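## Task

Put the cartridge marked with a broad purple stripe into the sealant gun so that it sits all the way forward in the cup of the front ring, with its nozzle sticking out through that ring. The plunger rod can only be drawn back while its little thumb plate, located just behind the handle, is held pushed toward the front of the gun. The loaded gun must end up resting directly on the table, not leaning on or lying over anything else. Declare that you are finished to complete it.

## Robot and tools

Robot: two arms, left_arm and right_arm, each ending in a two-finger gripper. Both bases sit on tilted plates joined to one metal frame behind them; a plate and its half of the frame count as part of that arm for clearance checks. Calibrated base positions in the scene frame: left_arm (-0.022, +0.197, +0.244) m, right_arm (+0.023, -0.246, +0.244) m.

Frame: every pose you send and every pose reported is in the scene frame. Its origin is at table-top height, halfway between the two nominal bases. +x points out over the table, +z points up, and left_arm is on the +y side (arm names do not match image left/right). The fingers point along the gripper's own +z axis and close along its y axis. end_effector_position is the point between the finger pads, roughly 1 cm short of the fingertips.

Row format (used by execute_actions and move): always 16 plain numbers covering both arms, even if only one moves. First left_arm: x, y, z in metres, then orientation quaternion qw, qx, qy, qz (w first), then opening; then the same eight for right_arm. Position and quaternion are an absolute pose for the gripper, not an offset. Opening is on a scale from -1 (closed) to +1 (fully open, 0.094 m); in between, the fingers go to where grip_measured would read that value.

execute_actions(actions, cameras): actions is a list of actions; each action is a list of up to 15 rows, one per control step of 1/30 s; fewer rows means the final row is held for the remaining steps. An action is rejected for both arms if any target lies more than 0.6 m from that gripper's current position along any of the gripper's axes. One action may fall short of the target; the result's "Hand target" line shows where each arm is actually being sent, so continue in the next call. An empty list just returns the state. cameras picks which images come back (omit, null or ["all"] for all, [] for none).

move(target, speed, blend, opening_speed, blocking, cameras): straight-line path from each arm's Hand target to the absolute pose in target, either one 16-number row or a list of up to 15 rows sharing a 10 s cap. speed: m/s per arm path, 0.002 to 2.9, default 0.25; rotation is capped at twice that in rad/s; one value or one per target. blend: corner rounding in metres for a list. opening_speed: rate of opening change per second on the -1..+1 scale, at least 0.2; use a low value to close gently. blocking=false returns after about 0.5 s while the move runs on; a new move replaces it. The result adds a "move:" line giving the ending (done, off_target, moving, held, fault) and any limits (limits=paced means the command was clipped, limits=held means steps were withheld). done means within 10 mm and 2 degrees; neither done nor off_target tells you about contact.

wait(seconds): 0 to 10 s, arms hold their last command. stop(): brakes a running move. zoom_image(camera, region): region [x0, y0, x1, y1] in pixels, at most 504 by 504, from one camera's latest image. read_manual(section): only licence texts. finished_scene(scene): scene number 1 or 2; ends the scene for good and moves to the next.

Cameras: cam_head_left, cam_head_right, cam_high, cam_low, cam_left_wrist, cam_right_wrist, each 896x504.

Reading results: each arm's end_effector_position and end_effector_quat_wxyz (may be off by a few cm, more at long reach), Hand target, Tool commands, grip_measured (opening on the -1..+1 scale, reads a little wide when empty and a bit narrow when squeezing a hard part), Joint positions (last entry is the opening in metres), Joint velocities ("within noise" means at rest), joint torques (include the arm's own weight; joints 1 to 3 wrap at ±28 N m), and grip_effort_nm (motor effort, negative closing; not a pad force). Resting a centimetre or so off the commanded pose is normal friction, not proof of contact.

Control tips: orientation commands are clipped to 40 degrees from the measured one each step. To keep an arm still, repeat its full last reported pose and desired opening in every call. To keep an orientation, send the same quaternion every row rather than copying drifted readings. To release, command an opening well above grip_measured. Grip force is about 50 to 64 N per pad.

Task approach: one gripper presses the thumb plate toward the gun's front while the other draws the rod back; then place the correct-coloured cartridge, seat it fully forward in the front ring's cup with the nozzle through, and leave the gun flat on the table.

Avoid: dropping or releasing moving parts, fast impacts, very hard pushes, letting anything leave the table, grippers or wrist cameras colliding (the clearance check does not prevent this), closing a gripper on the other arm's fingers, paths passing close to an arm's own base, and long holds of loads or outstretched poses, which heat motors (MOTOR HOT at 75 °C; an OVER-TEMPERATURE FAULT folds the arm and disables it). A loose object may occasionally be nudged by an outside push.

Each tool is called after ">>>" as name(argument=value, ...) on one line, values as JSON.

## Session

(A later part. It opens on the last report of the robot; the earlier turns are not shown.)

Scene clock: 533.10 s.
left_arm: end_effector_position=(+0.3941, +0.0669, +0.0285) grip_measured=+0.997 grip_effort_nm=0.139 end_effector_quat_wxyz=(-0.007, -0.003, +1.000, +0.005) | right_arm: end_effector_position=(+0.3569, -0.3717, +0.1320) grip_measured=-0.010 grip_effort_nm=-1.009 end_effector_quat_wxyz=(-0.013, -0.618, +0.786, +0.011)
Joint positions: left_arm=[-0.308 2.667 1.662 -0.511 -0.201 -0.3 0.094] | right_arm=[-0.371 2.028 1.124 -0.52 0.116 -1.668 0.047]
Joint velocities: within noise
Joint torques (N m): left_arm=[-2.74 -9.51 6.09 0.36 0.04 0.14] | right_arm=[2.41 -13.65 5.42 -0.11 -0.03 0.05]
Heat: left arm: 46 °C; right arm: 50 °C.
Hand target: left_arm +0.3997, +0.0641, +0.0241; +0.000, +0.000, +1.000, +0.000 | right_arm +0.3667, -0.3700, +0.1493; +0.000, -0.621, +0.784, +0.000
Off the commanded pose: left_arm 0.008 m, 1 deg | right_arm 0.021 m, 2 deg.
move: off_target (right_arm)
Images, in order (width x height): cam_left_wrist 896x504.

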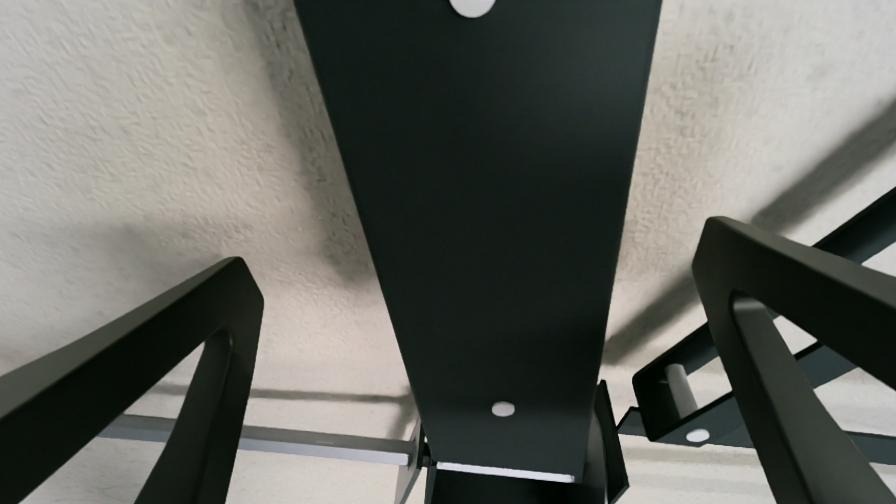

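>>> move(target=[[0.405,0.060,0.024,0,0,1,0,-0.3, 0.367,-0.37,0.15,0,-0.6205,0.7842,0,-0.06]], cameras=["cam_left_wrist"], opening_speed=0.8)

Scene clock: 537.47 s.
left_arm: end_effector_position=(+0.4079, +0.0625, +0.0325) grip_measured=-0.170 grip_effort_nm=-1.018 end_effector_quat_wxyz=(+0.007, -0.006, +1.000, -0.002) | right_arm: end_effector_position=(+0.3569, -0.3717, +0.1320) grip_measured=-0.010 grip_effort_nm=-1.009 end_effector_quat_wxyz=(-0.013, -0.618, +0.786, +0.012)
Joint positions: left_arm=[-0.308 2.673 1.7 -0.511 -0.195 -0.3 0.039] | right_arm=[-0.371 2.028 1.124 -0.521 0.116 -1.668 0.047]
Joint velocities: within noise
Joint torques (N m): left_arm=[-2.96 -8.73 6.38 0.2 -0.06 0.1] | right_arm=[2.44 -13.71 5.39 -0.11 -0.05 0.05]
Heat: left arm: 46 °C; right arm: 51 °C.
Hand target: left_arm +0.4049, +0.0601, +0.0242; +0.000, +0.000, +1.000, +0.000 | right_arm +0.3668, -0.3700, +0.1494; +0.000, -0.621, +0.784, +0.000
Off the commanded pose: left_arm 0.009 m, 1 deg | right_arm 0.021 m, 2 deg.
move: off_target (right_arm)
Images, in order (width x height): cam_left_wrist 896x504.

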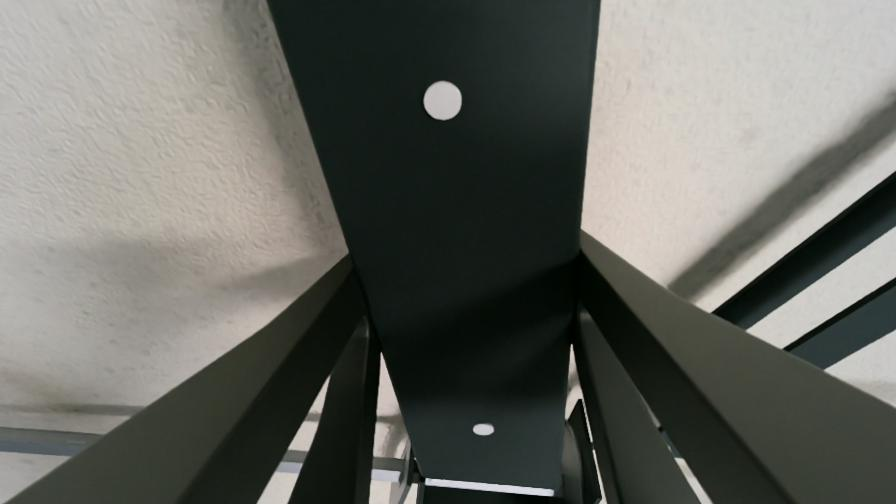

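>>> move(target=[[0.405,0.060,0.024,0,0,1,0,-0.3, 0.34,-0.25,0.15,0,-0.6162,0.7876,0,-0.06],[0.405,0.060,0.024,0,0,1,0,-0.3, 0.300,-0.080,0.15,0,-0.6122,0.7907,0,-0.06]], speed=0.2)

Scene clock: 543.47 s.
left_arm: end_effector_position=(+0.4079, +0.0625, +0.0325) grip_measured=-0.170 grip_effort_nm=-1.028 end_effector_quat_wxyz=(+0.007, -0.006, +1.000, -0.002) | right_arm: end_effector_position=(+0.2944, -0.0843, +0.1466) grip_measured=-0.010 grip_effort_nm=-1.004 end_effector_quat_wxyz=(-0.003, -0.613, +0.790, +0.002)
Joint positions: left_arm=[-0.308 2.673 1.7 -0.511 -0.195 -0.3 0.039] | right_arm=[0.545 2.074 0.984 -0.465 0.203 -0.734 0.047]
Joint velocities: within noise
Joint torques (N m): left_arm=[-3 -8.79 6.56 0.24 -0.02 0.09] | right_arm=[2.45 -8.14 6.64 0.05 0.07 0.04]
Heat: left arm: 45 °C; right arm: 52 °C.
Hand target: left_arm +0.4049, +0.0601, +0.0242; +0.000, +0.000, +1.000, +0.000 | right_arm +0.2999, -0.0801, +0.1500; +0.000, -0.612, +0.791, +0.000
Off the commanded pose: left_arm 0.009 m, 1 deg | right_arm 0.008 m, 1 deg.
move: done

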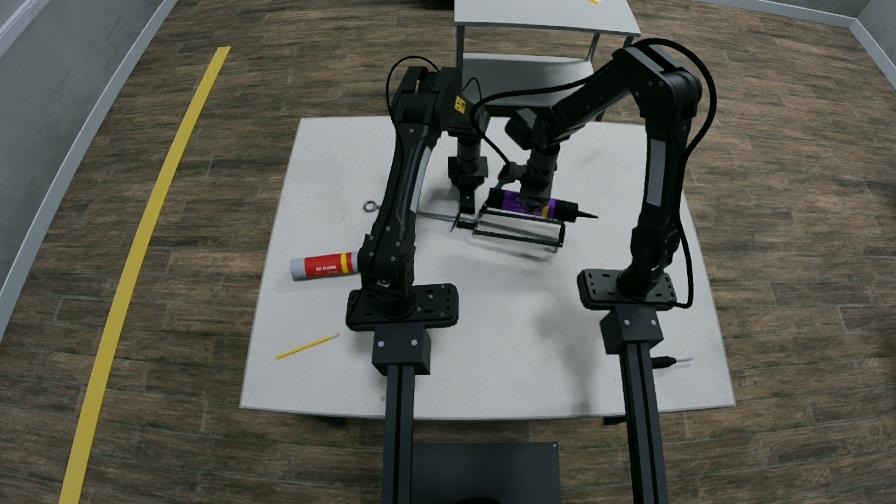

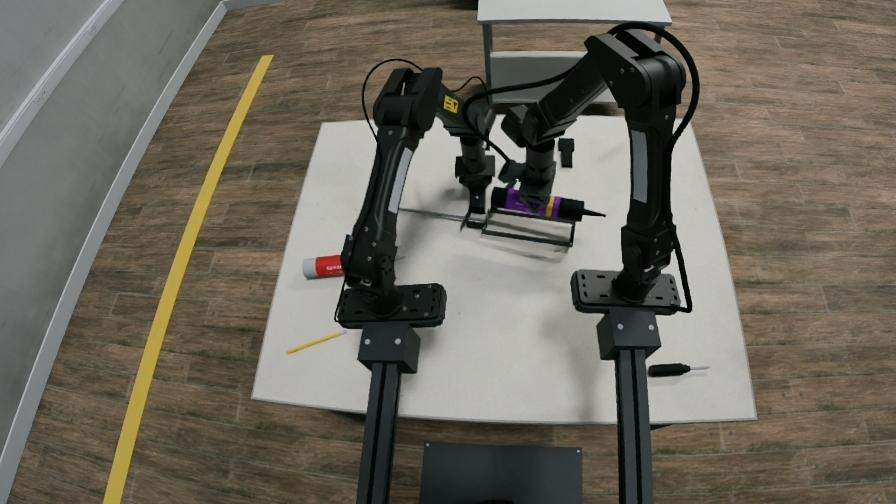

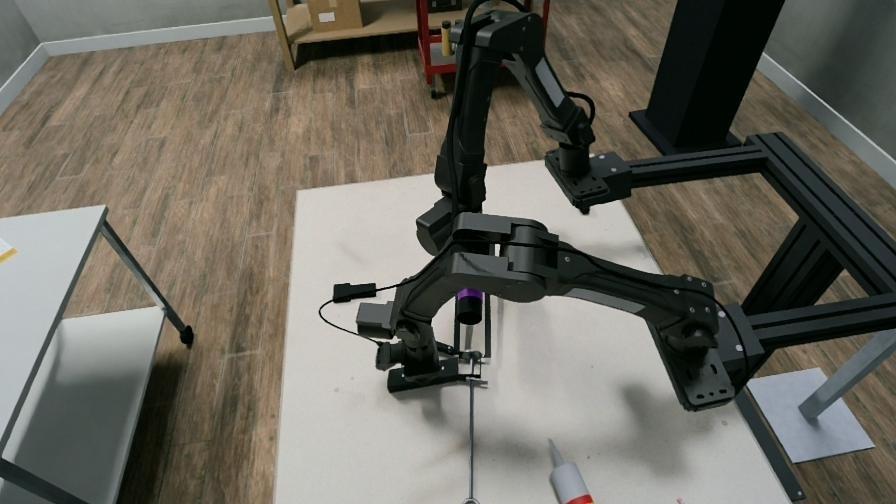

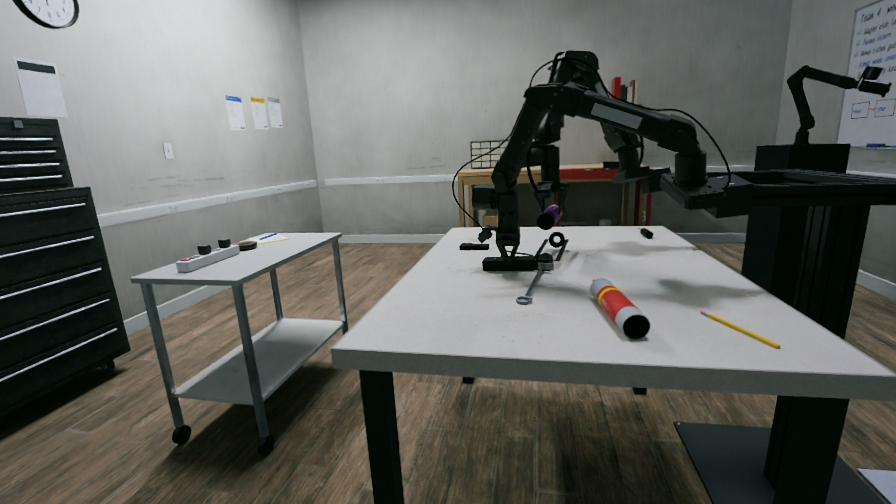

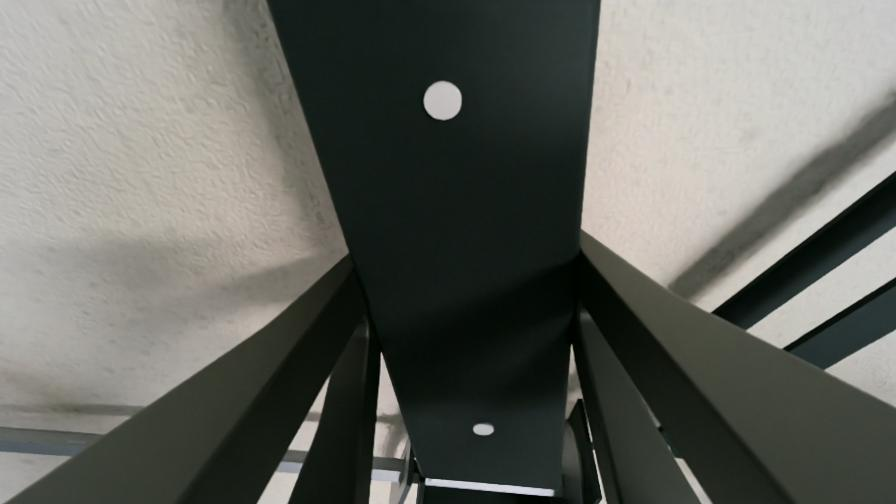

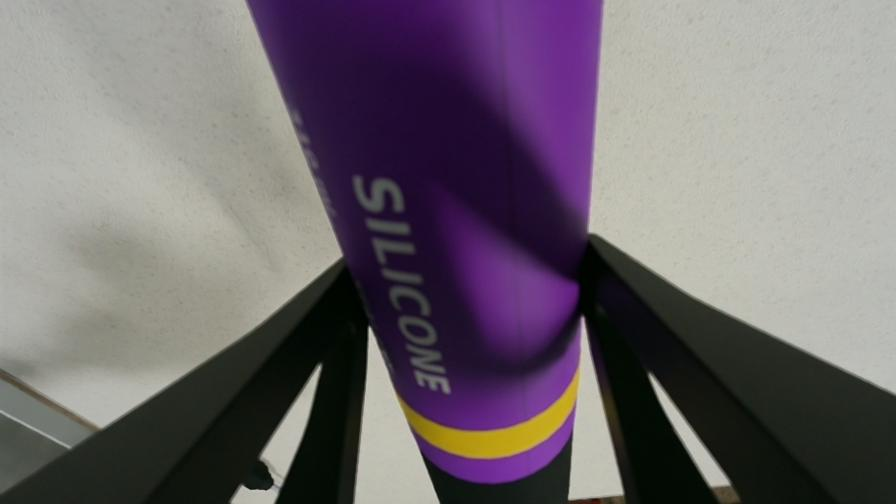

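>>> zoom_image(camera="cam_head_left", region=[440, 170, 620, 270])

>>> zoom_image(camera="cam_head_right", region=[440, 170, 620, 270])

>>> zoom_image(camera="cam_high", region=[400, 240, 540, 400])

>>> zoom_image(camera="cam_low", region=[470, 190, 620, 290])

Scaled by 2.800 from the camera's 896x504 image, which has a finer 1280x720 frame.

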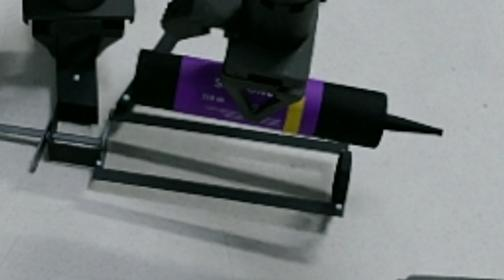

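Scaled by 2.800 from the camera's 896x504 image, which has a finer 1280x720 frame.

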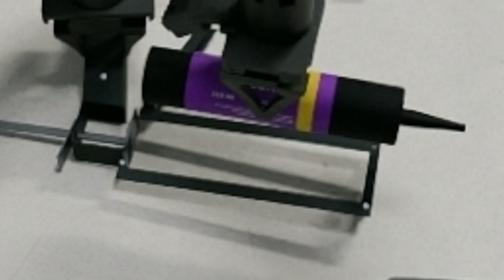

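Scaled by 3.150 from the camera's 896x504 image, which has a finer 1280x720 frame.

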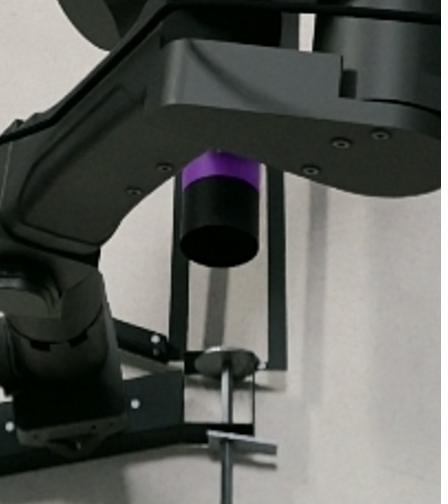

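Scaled by 3.360 from the camera's 896x504 image, which has a finer 1280x720 frame.

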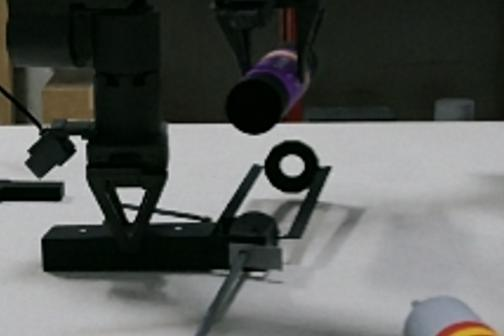

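>>> move(target=[[0.405,0.060,0.024,0,0,1,0,-0.3, 0.306,-0.021,0.13,0.083,-0.609,0.7865,0.0644,-0.06],[0.405,0.060,0.024,0,0,1,0,-0.3, 0.306,-0.021,0.095,0.083,-0.609,0.7865,0.0644,-0.06]], speed=0.15)

>>> zoom_image(camera="cam_head_left", region=[440, 170, 620, 270])

>>> zoom_image(camera="cam_head_right", region=[440, 170, 620, 270])

>>> zoom_image(camera="cam_low", region=[470, 190, 620, 290])

Scene clock: 566.73 s.
left_arm: end_effector_position=(+0.4079, +0.0625, +0.0325) grip_measured=-0.170 grip_effort_nm=-1.028 end_effector_quat_wxyz=(+0.007, -0.006, +1.000, -0.002) | right_arm: end_effector_position=(+0.2929, -0.0350, +0.0901) grip_measured=-0.010 grip_effort_nm=-1.009 end_effector_quat_wxyz=(+0.052, -0.612, +0.788, +0.052)
Joint positions: left_arm=[-0.308 2.673 1.7 -0.511 -0.195 -0.3 0.039] | right_arm=[0.577 2.284 0.984 -0.155 0.098 -0.719 0.047]
Joint velocities: within noise
Joint torques (N m): left_arm=[-3.08 -8.83 6.37 0.19 0.01 0.1] | right_arm=[2.02 -9.65 4.81 0.87 -0.33 -0.04]
Heat: left arm: 44 °C; right arm: 49 °C.
Hand target: left_arm +0.4049, +0.0601, +0.0242; +0.000, +0.000, +1.000, +0.000 | right_arm +0.3059, -0.0214, +0.0959; +0.083, -0.609, +0.786, +0.064
Off the commanded pose: left_arm 0.009 m, 1 deg | right_arm 0.020 m, 4 deg.
move: off_target (right_arm)

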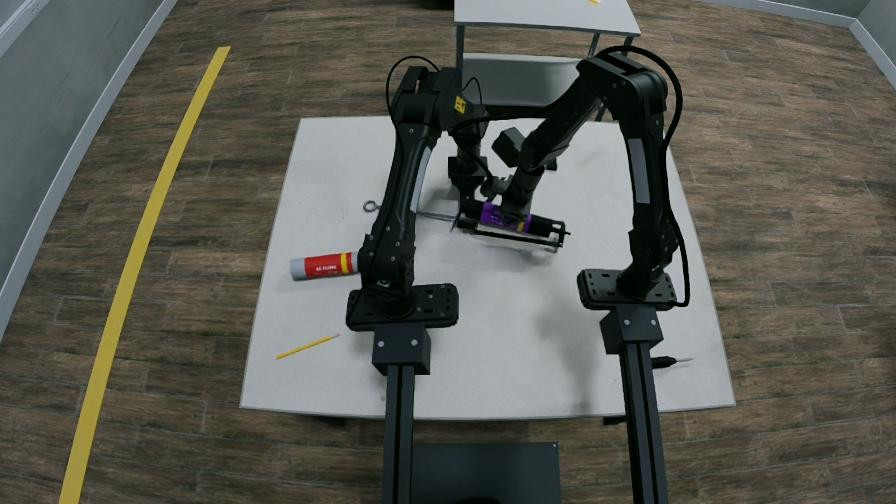

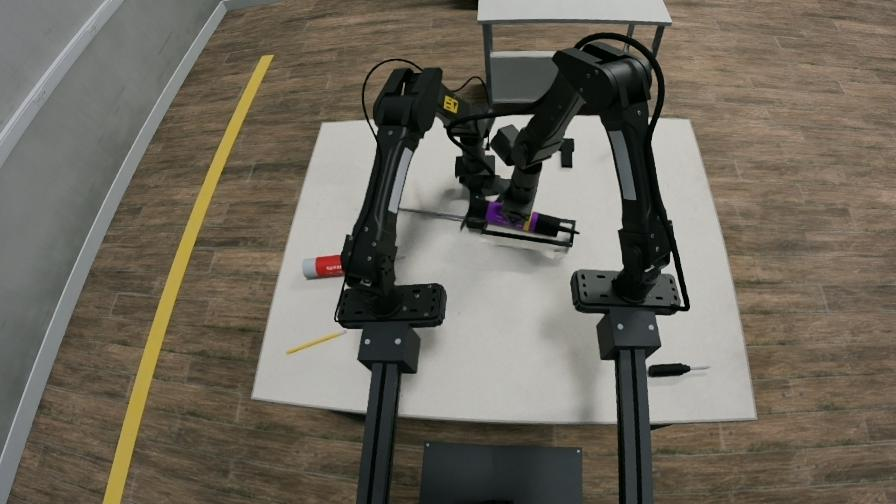

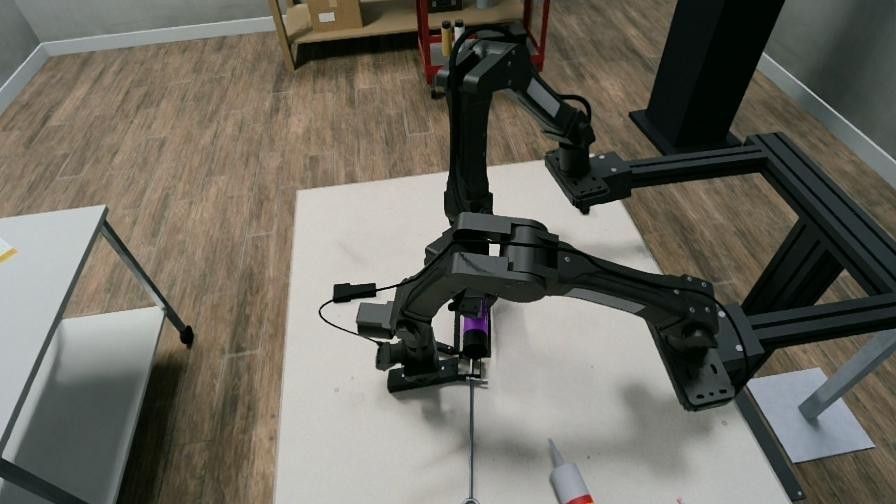

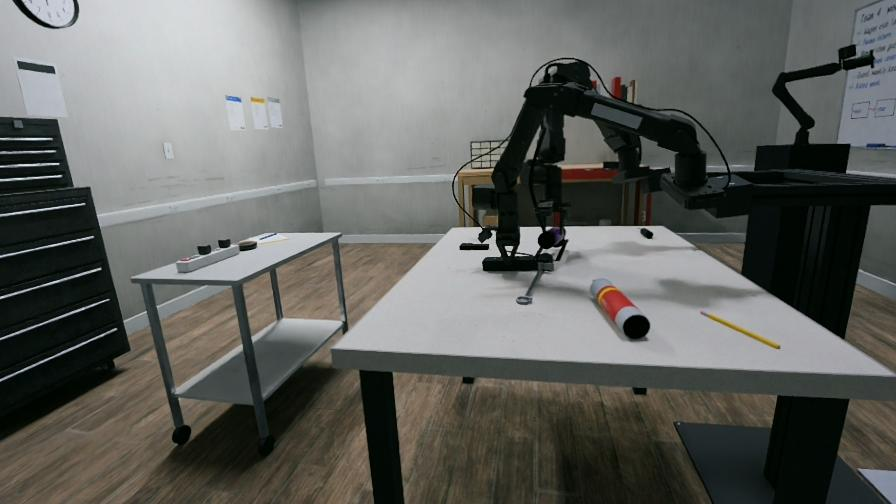

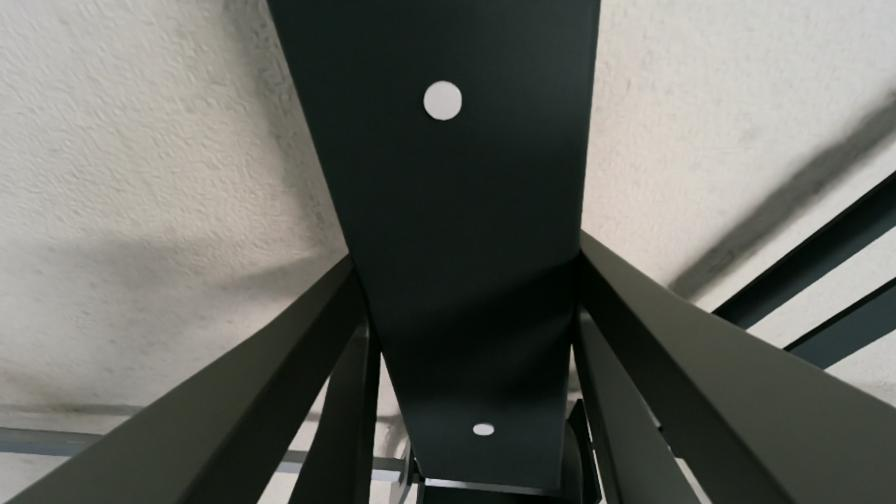

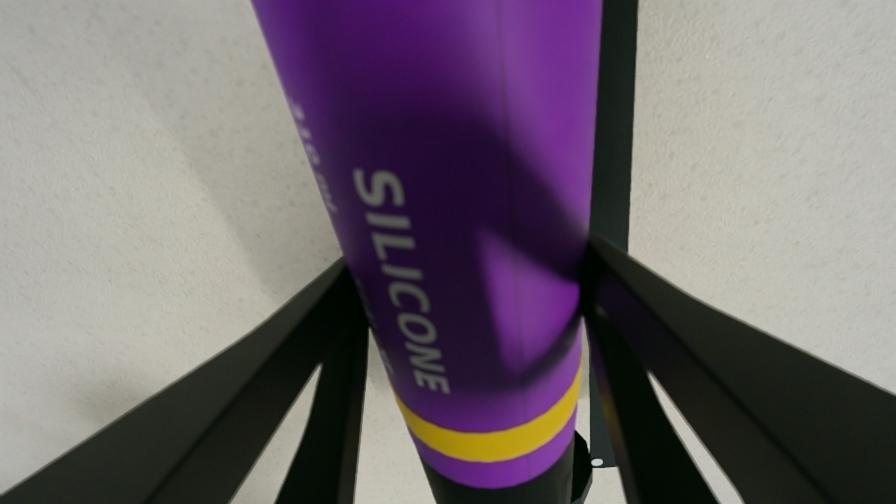

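Scaled by 2.800 from the camera's 896x504 image, which has a finer 1280x720 frame.

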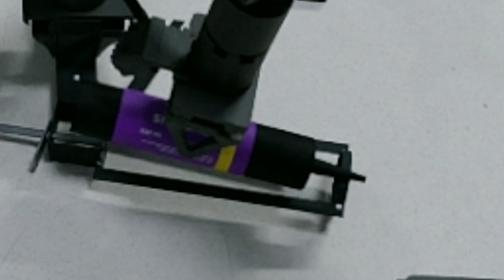

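Scaled by 2.800 from the camera's 896x504 image, which has a finer 1280x720 frame.

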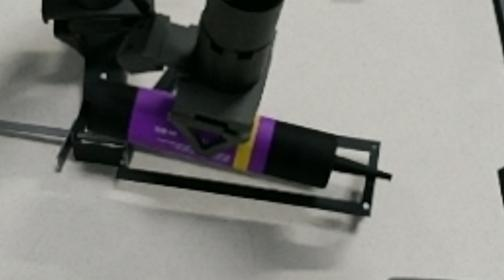

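Scaled by 3.360 from the camera's 896x504 image, which has a finer 1280x720 frame.

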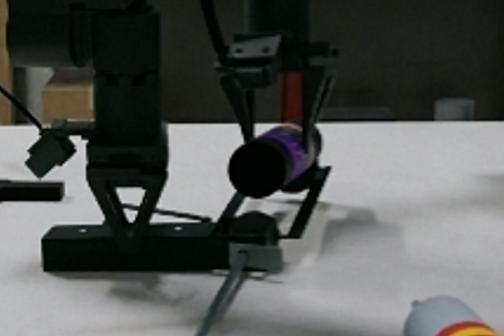

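>>> move(target=[[0.405,0.060,0.024,0,0,1,0,-0.3, 0.313,-0.010,0.115,0.1018,-0.6205,0.7732,0.0817,-0.06],[0.405,0.060,0.024,0,0,1,0,-0.3, 0.316,-0.003,0.097,0.1018,-0.6205,0.7732,0.0817,-0.06]], speed=0.15, cameras=["cam_head_left","cam_head_right","cam_right_wrist","cam_low","cam_high"])

>>> zoom_image(camera="cam_head_left", region=[440, 170, 620, 270])

>>> zoom_image(camera="cam_head_right", region=[440, 170, 620, 270])

>>> zoom_image(camera="cam_low", region=[470, 190, 620, 290])

Scene clock: 596.10 s.
left_arm: end_effector_position=(+0.4079, +0.0625, +0.0325) grip_measured=-0.171 grip_effort_nm=-1.033 end_effector_quat_wxyz=(+0.007, -0.006, +1.000, -0.002) | right_arm: end_effector_position=(+0.3054, -0.0197, +0.0930) grip_measured=-0.010 grip_effort_nm=-1.009 end_effector_quat_wxyz=(+0.073, -0.621, +0.778, +0.066)
Joint positions: left_arm=[-0.308 2.673 1.7 -0.511 -0.195 -0.3 0.039] | right_arm=[0.577 2.298 1.028 -0.145 0.066 -0.748 0.047]
Joint velocities: within noise
Joint torques (N m): left_arm=[-3.03 -8.81 6.53 0.2 -0.02 0.08] | right_arm=[2.61 -9.06 5.6 0.9 -0.39 -0.05]
Heat: left arm: 43 °C; right arm: 47 °C.
Hand target: left_arm +0.4049, +0.0601, +0.0242; +0.000, +0.000, +1.000, +0.000 | right_arm +0.3158, -0.0035, +0.0980; +0.102, -0.621, +0.773, +0.081
Off the commanded pose: left_arm 0.009 m, 1 deg | right_arm 0.020 m, 4 deg.
move: off_target (right_arm)
Images, in order (width x height): cam_head_left 896x504, cam_head_right 896x504, cam_high 896x504, cam_low 896x504, cam_right_wrist 896x504.

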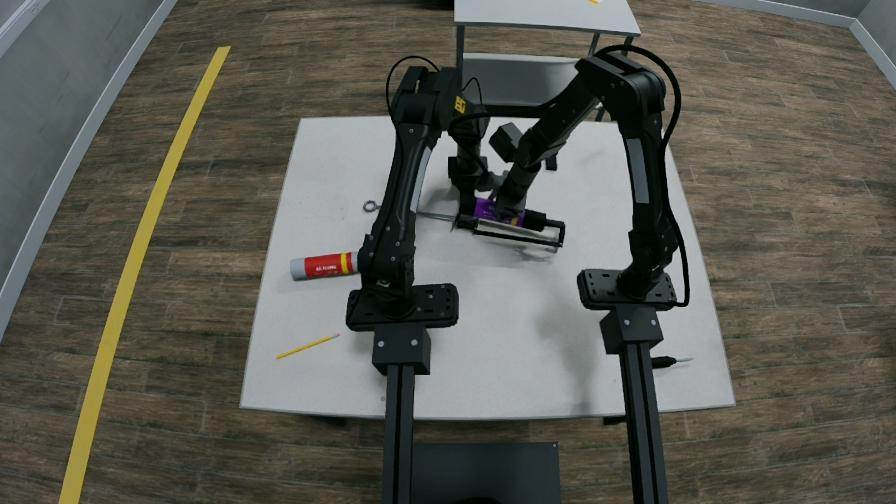

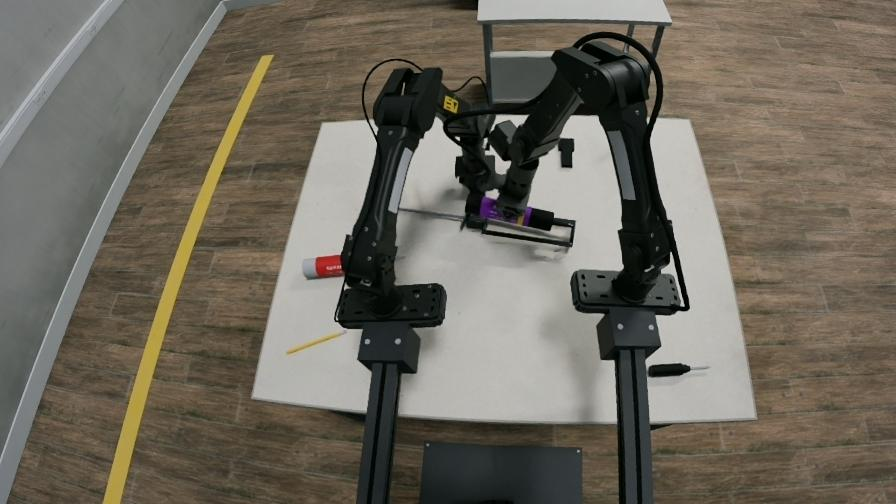

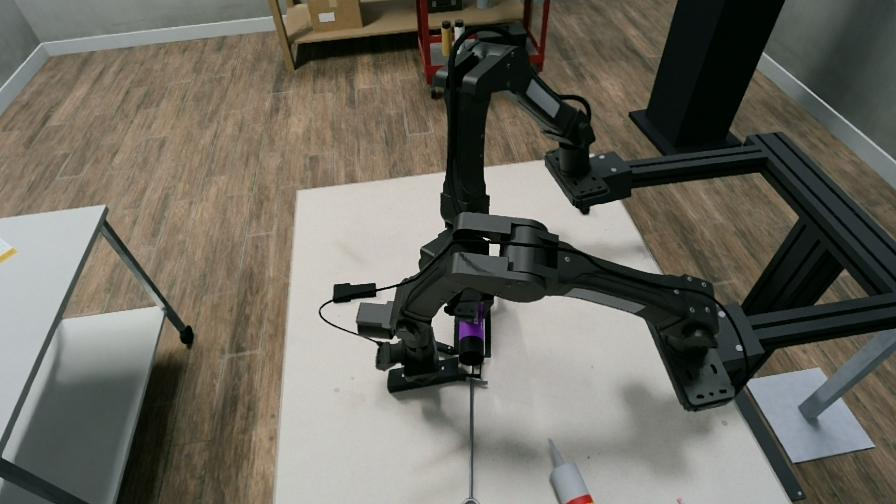

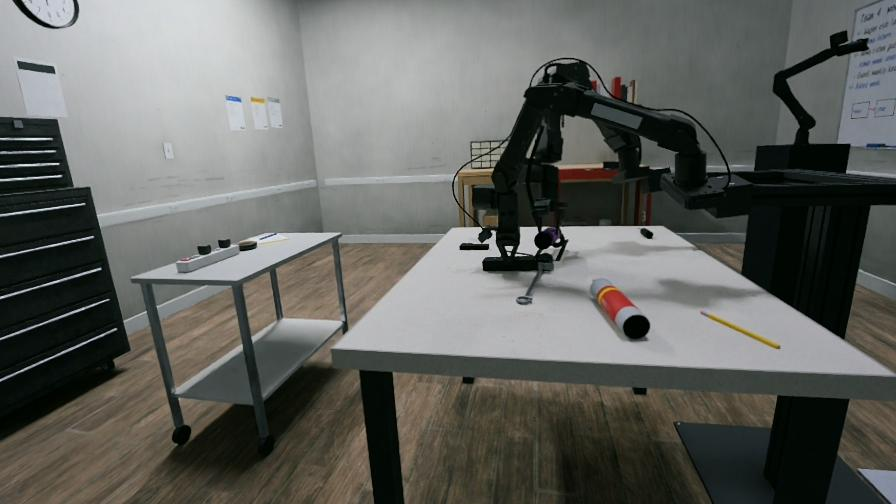

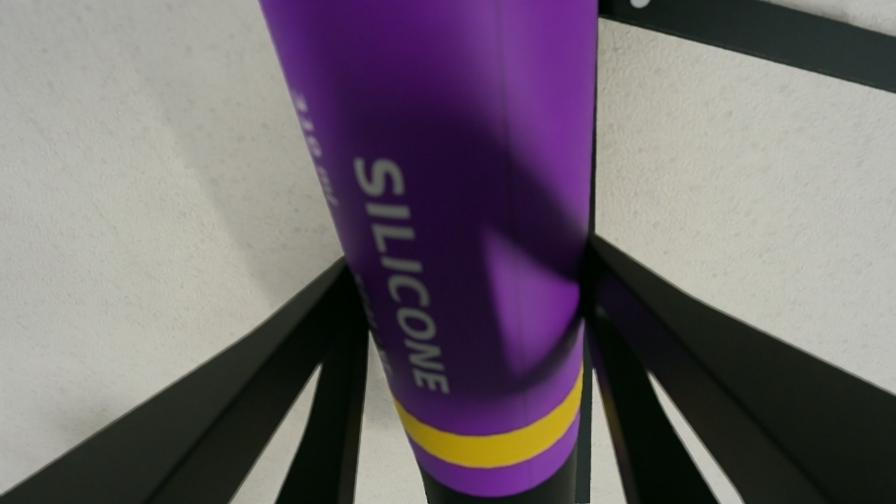

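Scaled by 2.800 from the camera's 896x504 image, which has a finer 1280x720 frame.

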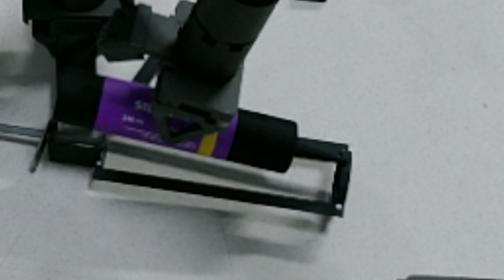

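Scaled by 2.800 from the camera's 896x504 image, which has a finer 1280x720 frame.

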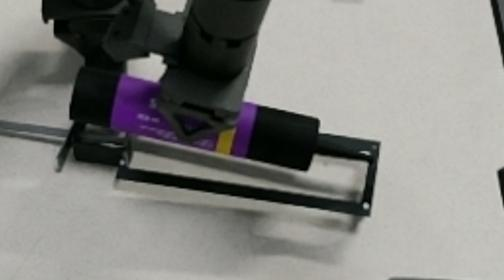

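Scaled by 3.360 from the camera's 896x504 image, which has a finer 1280x720 frame.

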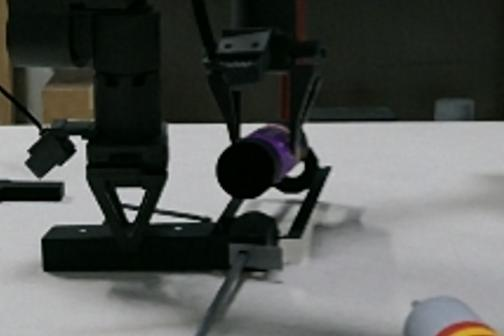

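>>> zoom_image(camera="cam_high", region=[420, 280, 540, 410])

Scaled by 3.877 from the camera's 896x504 image, which has a finer 1280x720 frame.

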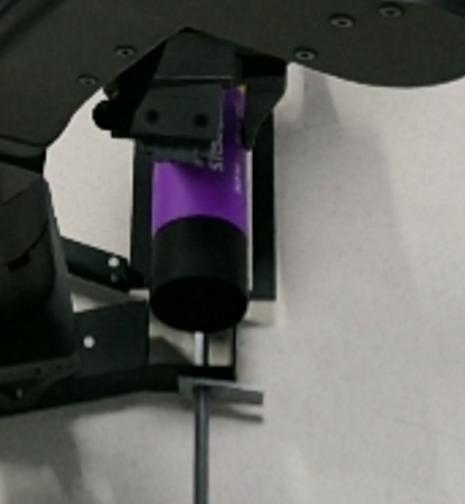

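>>> move(target=[[0.405,0.060,0.024,0,0,1,0,-0.3, 0.312,-0.0045,0.082,0.1098,-0.6083,0.7815,0.0855,-0.06]], speed=0.1, cameras=["cam_head_left","cam_right_wrist","cam_low","cam_high"])

>>> zoom_image(camera="cam_head_left", region=[440, 170, 620, 270])

>>> zoom_image(camera="cam_high", region=[420, 250, 540, 410])

>>> zoom_image(camera="cam_low", region=[500, 210, 600, 280])

Scene clock: 635.57 s.
left_arm: end_effector_position=(+0.4079, +0.0625, +0.0325) grip_measured=-0.171 grip_effort_nm=-1.028 end_effector_quat_wxyz=(+0.007, -0.006, +1.000, -0.002) | right_arm: end_effector_position=(+0.3062, -0.0148, +0.0813) grip_measured=-0.011 grip_effort_nm=-1.004 end_effector_quat_wxyz=(+0.086, -0.616, +0.780, +0.068)
Joint positions: left_arm=[-0.308 2.673 1.7 -0.511 -0.195 -0.3 0.039] | right_arm=[0.577 2.338 1.02 -0.07 0.061 -0.741 0.046]
Joint velocities: within noise
Joint torques (N m): left_arm=[-2.95 -8.83 6.42 0.19 0.01 0.11] | right_arm=[1.88 -9.25 3.45 1.1 -0.42 0.09]
Heat: left arm: 43 °C; right arm: 49 °C.
Hand target: left_arm +0.4049, +0.0601, +0.0242; +0.000, +0.000, +1.000, +0.000 | right_arm +0.3120, -0.0047, +0.0828; +0.109, -0.609, +0.781, +0.085
Off the commanded pose: left_arm 0.009 m, 1 deg | right_arm 0.012 m, 3 deg.
move: off_target (right_arm)
Images, in order (width x height): cam_head_left 896x504, cam_high 896x504, cam_low 896x504, cam_right_wrist 896x504.

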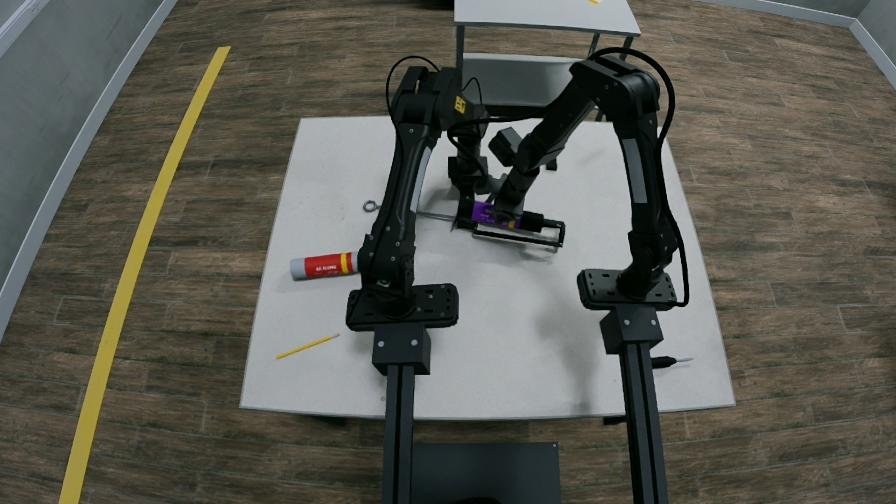

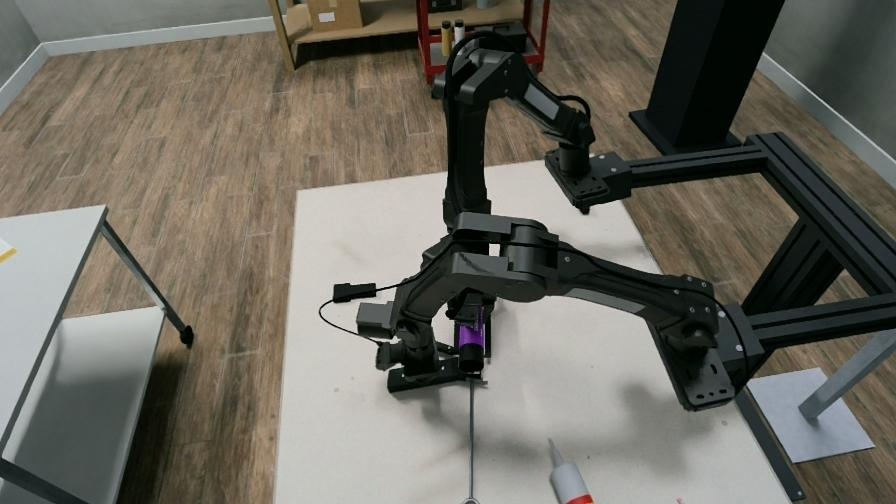

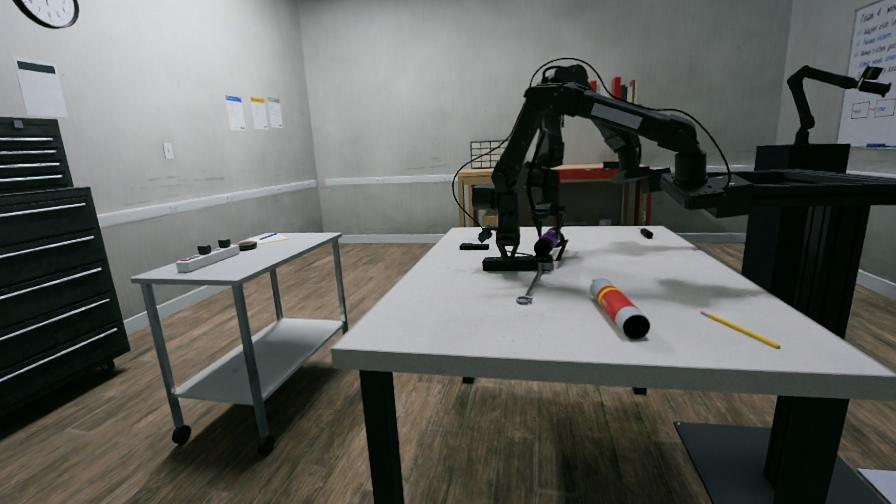

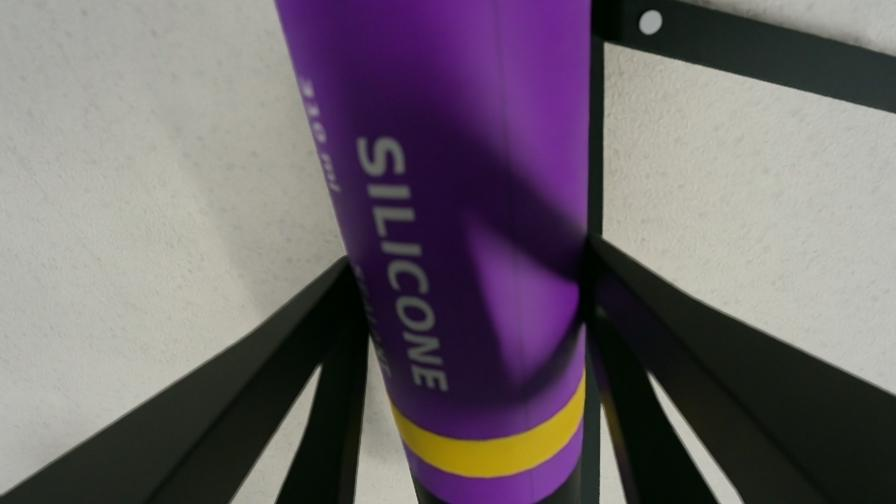

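Scaled by 2.800 from the camera's 896x504 image, which has a finer 1280x720 frame.

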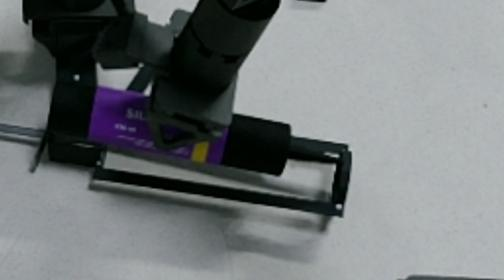

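Scaled by 3.150 from the camera's 896x504 image, which has a finer 1280x720 frame.

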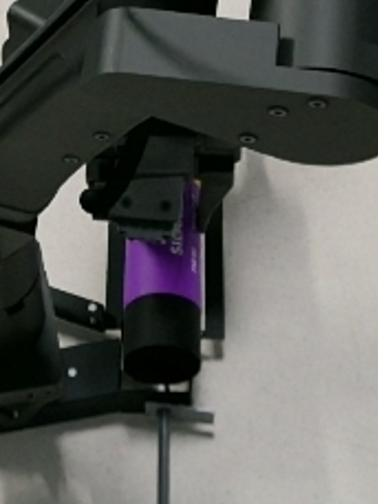

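Scaled by 5.040 from the camera's 896x504 image, which has a finer 1280x720 frame.

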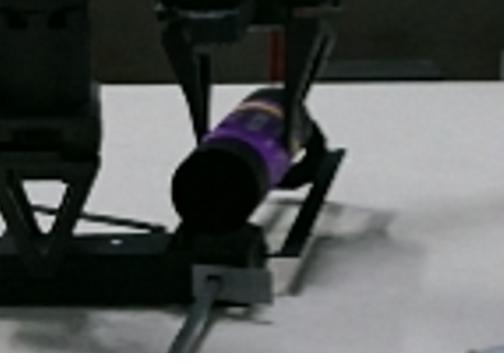

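>>> move(target=[[0.405,0.060,0.024,0,0,1,0,-0.3, 0.306,-0.023,0.080,0.1098,-0.6083,0.7815,0.0855,-0.06]], speed=0.08, cameras=["cam_head_left","cam_right_wrist","cam_low","cam_high"])

>>> zoom_image(camera="cam_head_left", region=[500, 190, 600, 260])

>>> zoom_image(camera="cam_low", region=[500, 210, 600, 280])

Scene clock: 642.17 s.
left_arm: end_effector_position=(+0.4078, +0.0622, +0.0325) grip_measured=-0.171 grip_effort_nm=-1.028 end_effector_quat_wxyz=(+0.007, -0.006, +1.000, -0.003) | right_arm: end_effector_position=(+0.2985, -0.0276, +0.0723) grip_measured=-0.012 grip_effort_nm=-1.009 end_effector_quat_wxyz=(+0.091, -0.612, +0.782, +0.078)
Joint positions: left_arm=[-0.308 2.673 1.7 -0.511 -0.193 -0.3 0.039] | right_arm=[0.542 2.339 0.951 0.009 0.033 -0.767 0.046]
Joint velocities: within noise
Joint torques (N m): left_arm=[-3.1 -8.75 6.56 0.19 -0.02 0.08] | right_arm=[1.73 -11.28 2.65 0.75 -0.25 -0.02]
Heat: left arm: 43 °C; right arm: 50 °C.
Hand target: left_arm +0.4049, +0.0601, +0.0242; +0.000, +0.000, +1.000, +0.000 | right_arm +0.3059, -0.0231, +0.0799; +0.109, -0.608, +0.781, +0.085
Off the commanded pose: left_arm 0.009 m, 1 deg | right_arm 0.012 m, 2 deg.
move: off_target (right_arm)
Images, in order (width x height): cam_head_left 896x504, cam_high 896x504, cam_low 896x504, cam_right_wrist 896x504.

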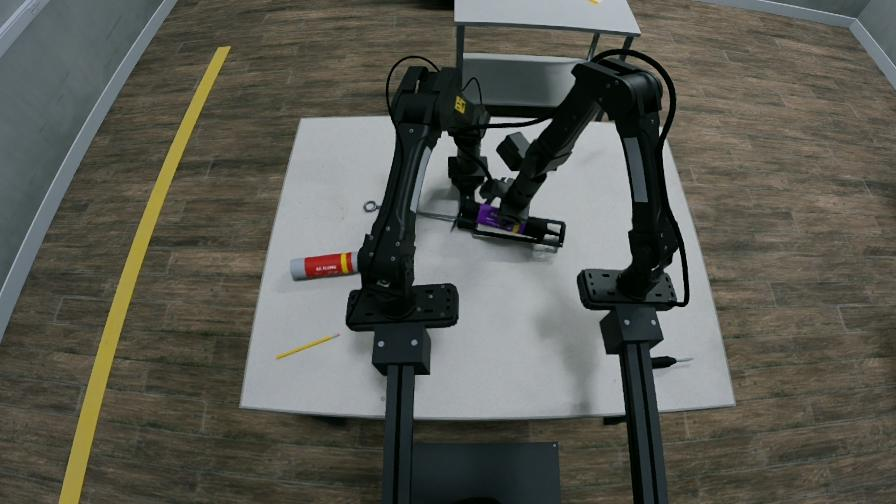

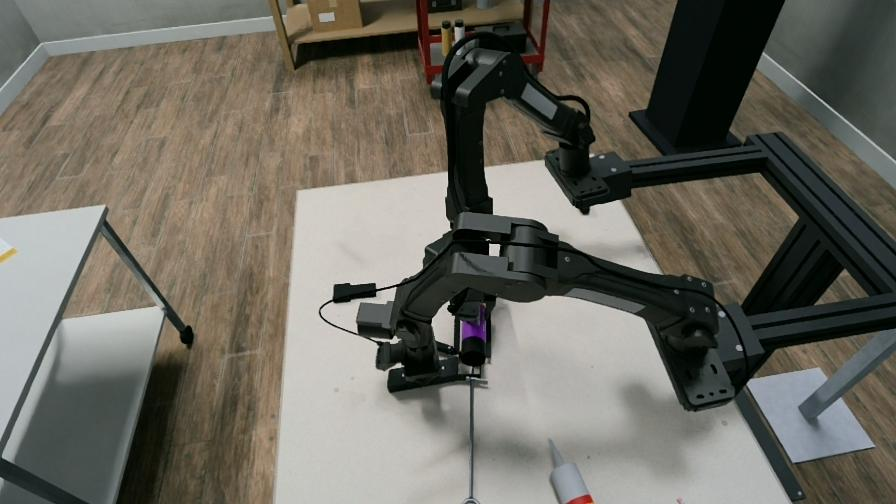

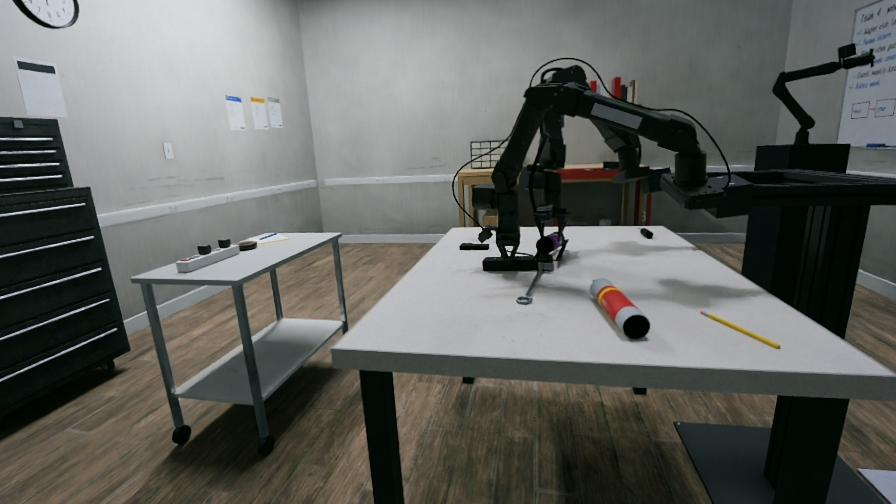

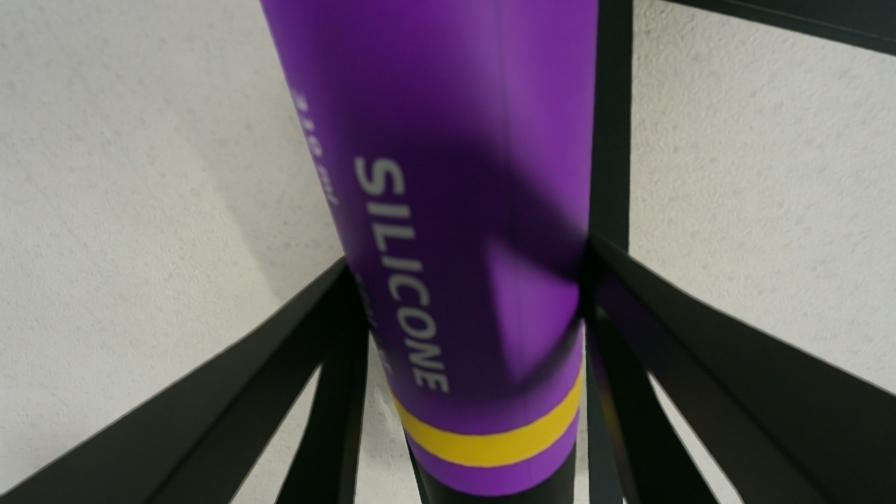

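Scaled by 5.040 from the camera's 896x504 image, which has a finer 1280x720 frame.

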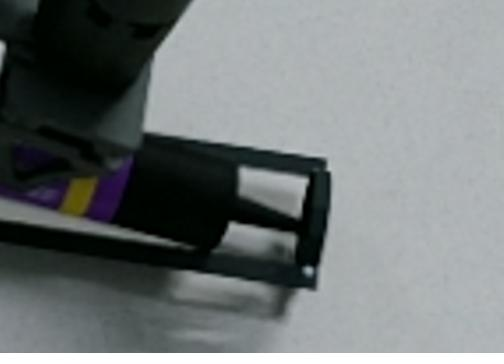

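Scaled by 5.040 from the camera's 896x504 image, which has a finer 1280x720 frame.

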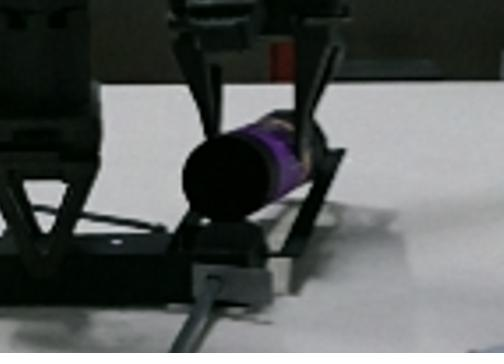

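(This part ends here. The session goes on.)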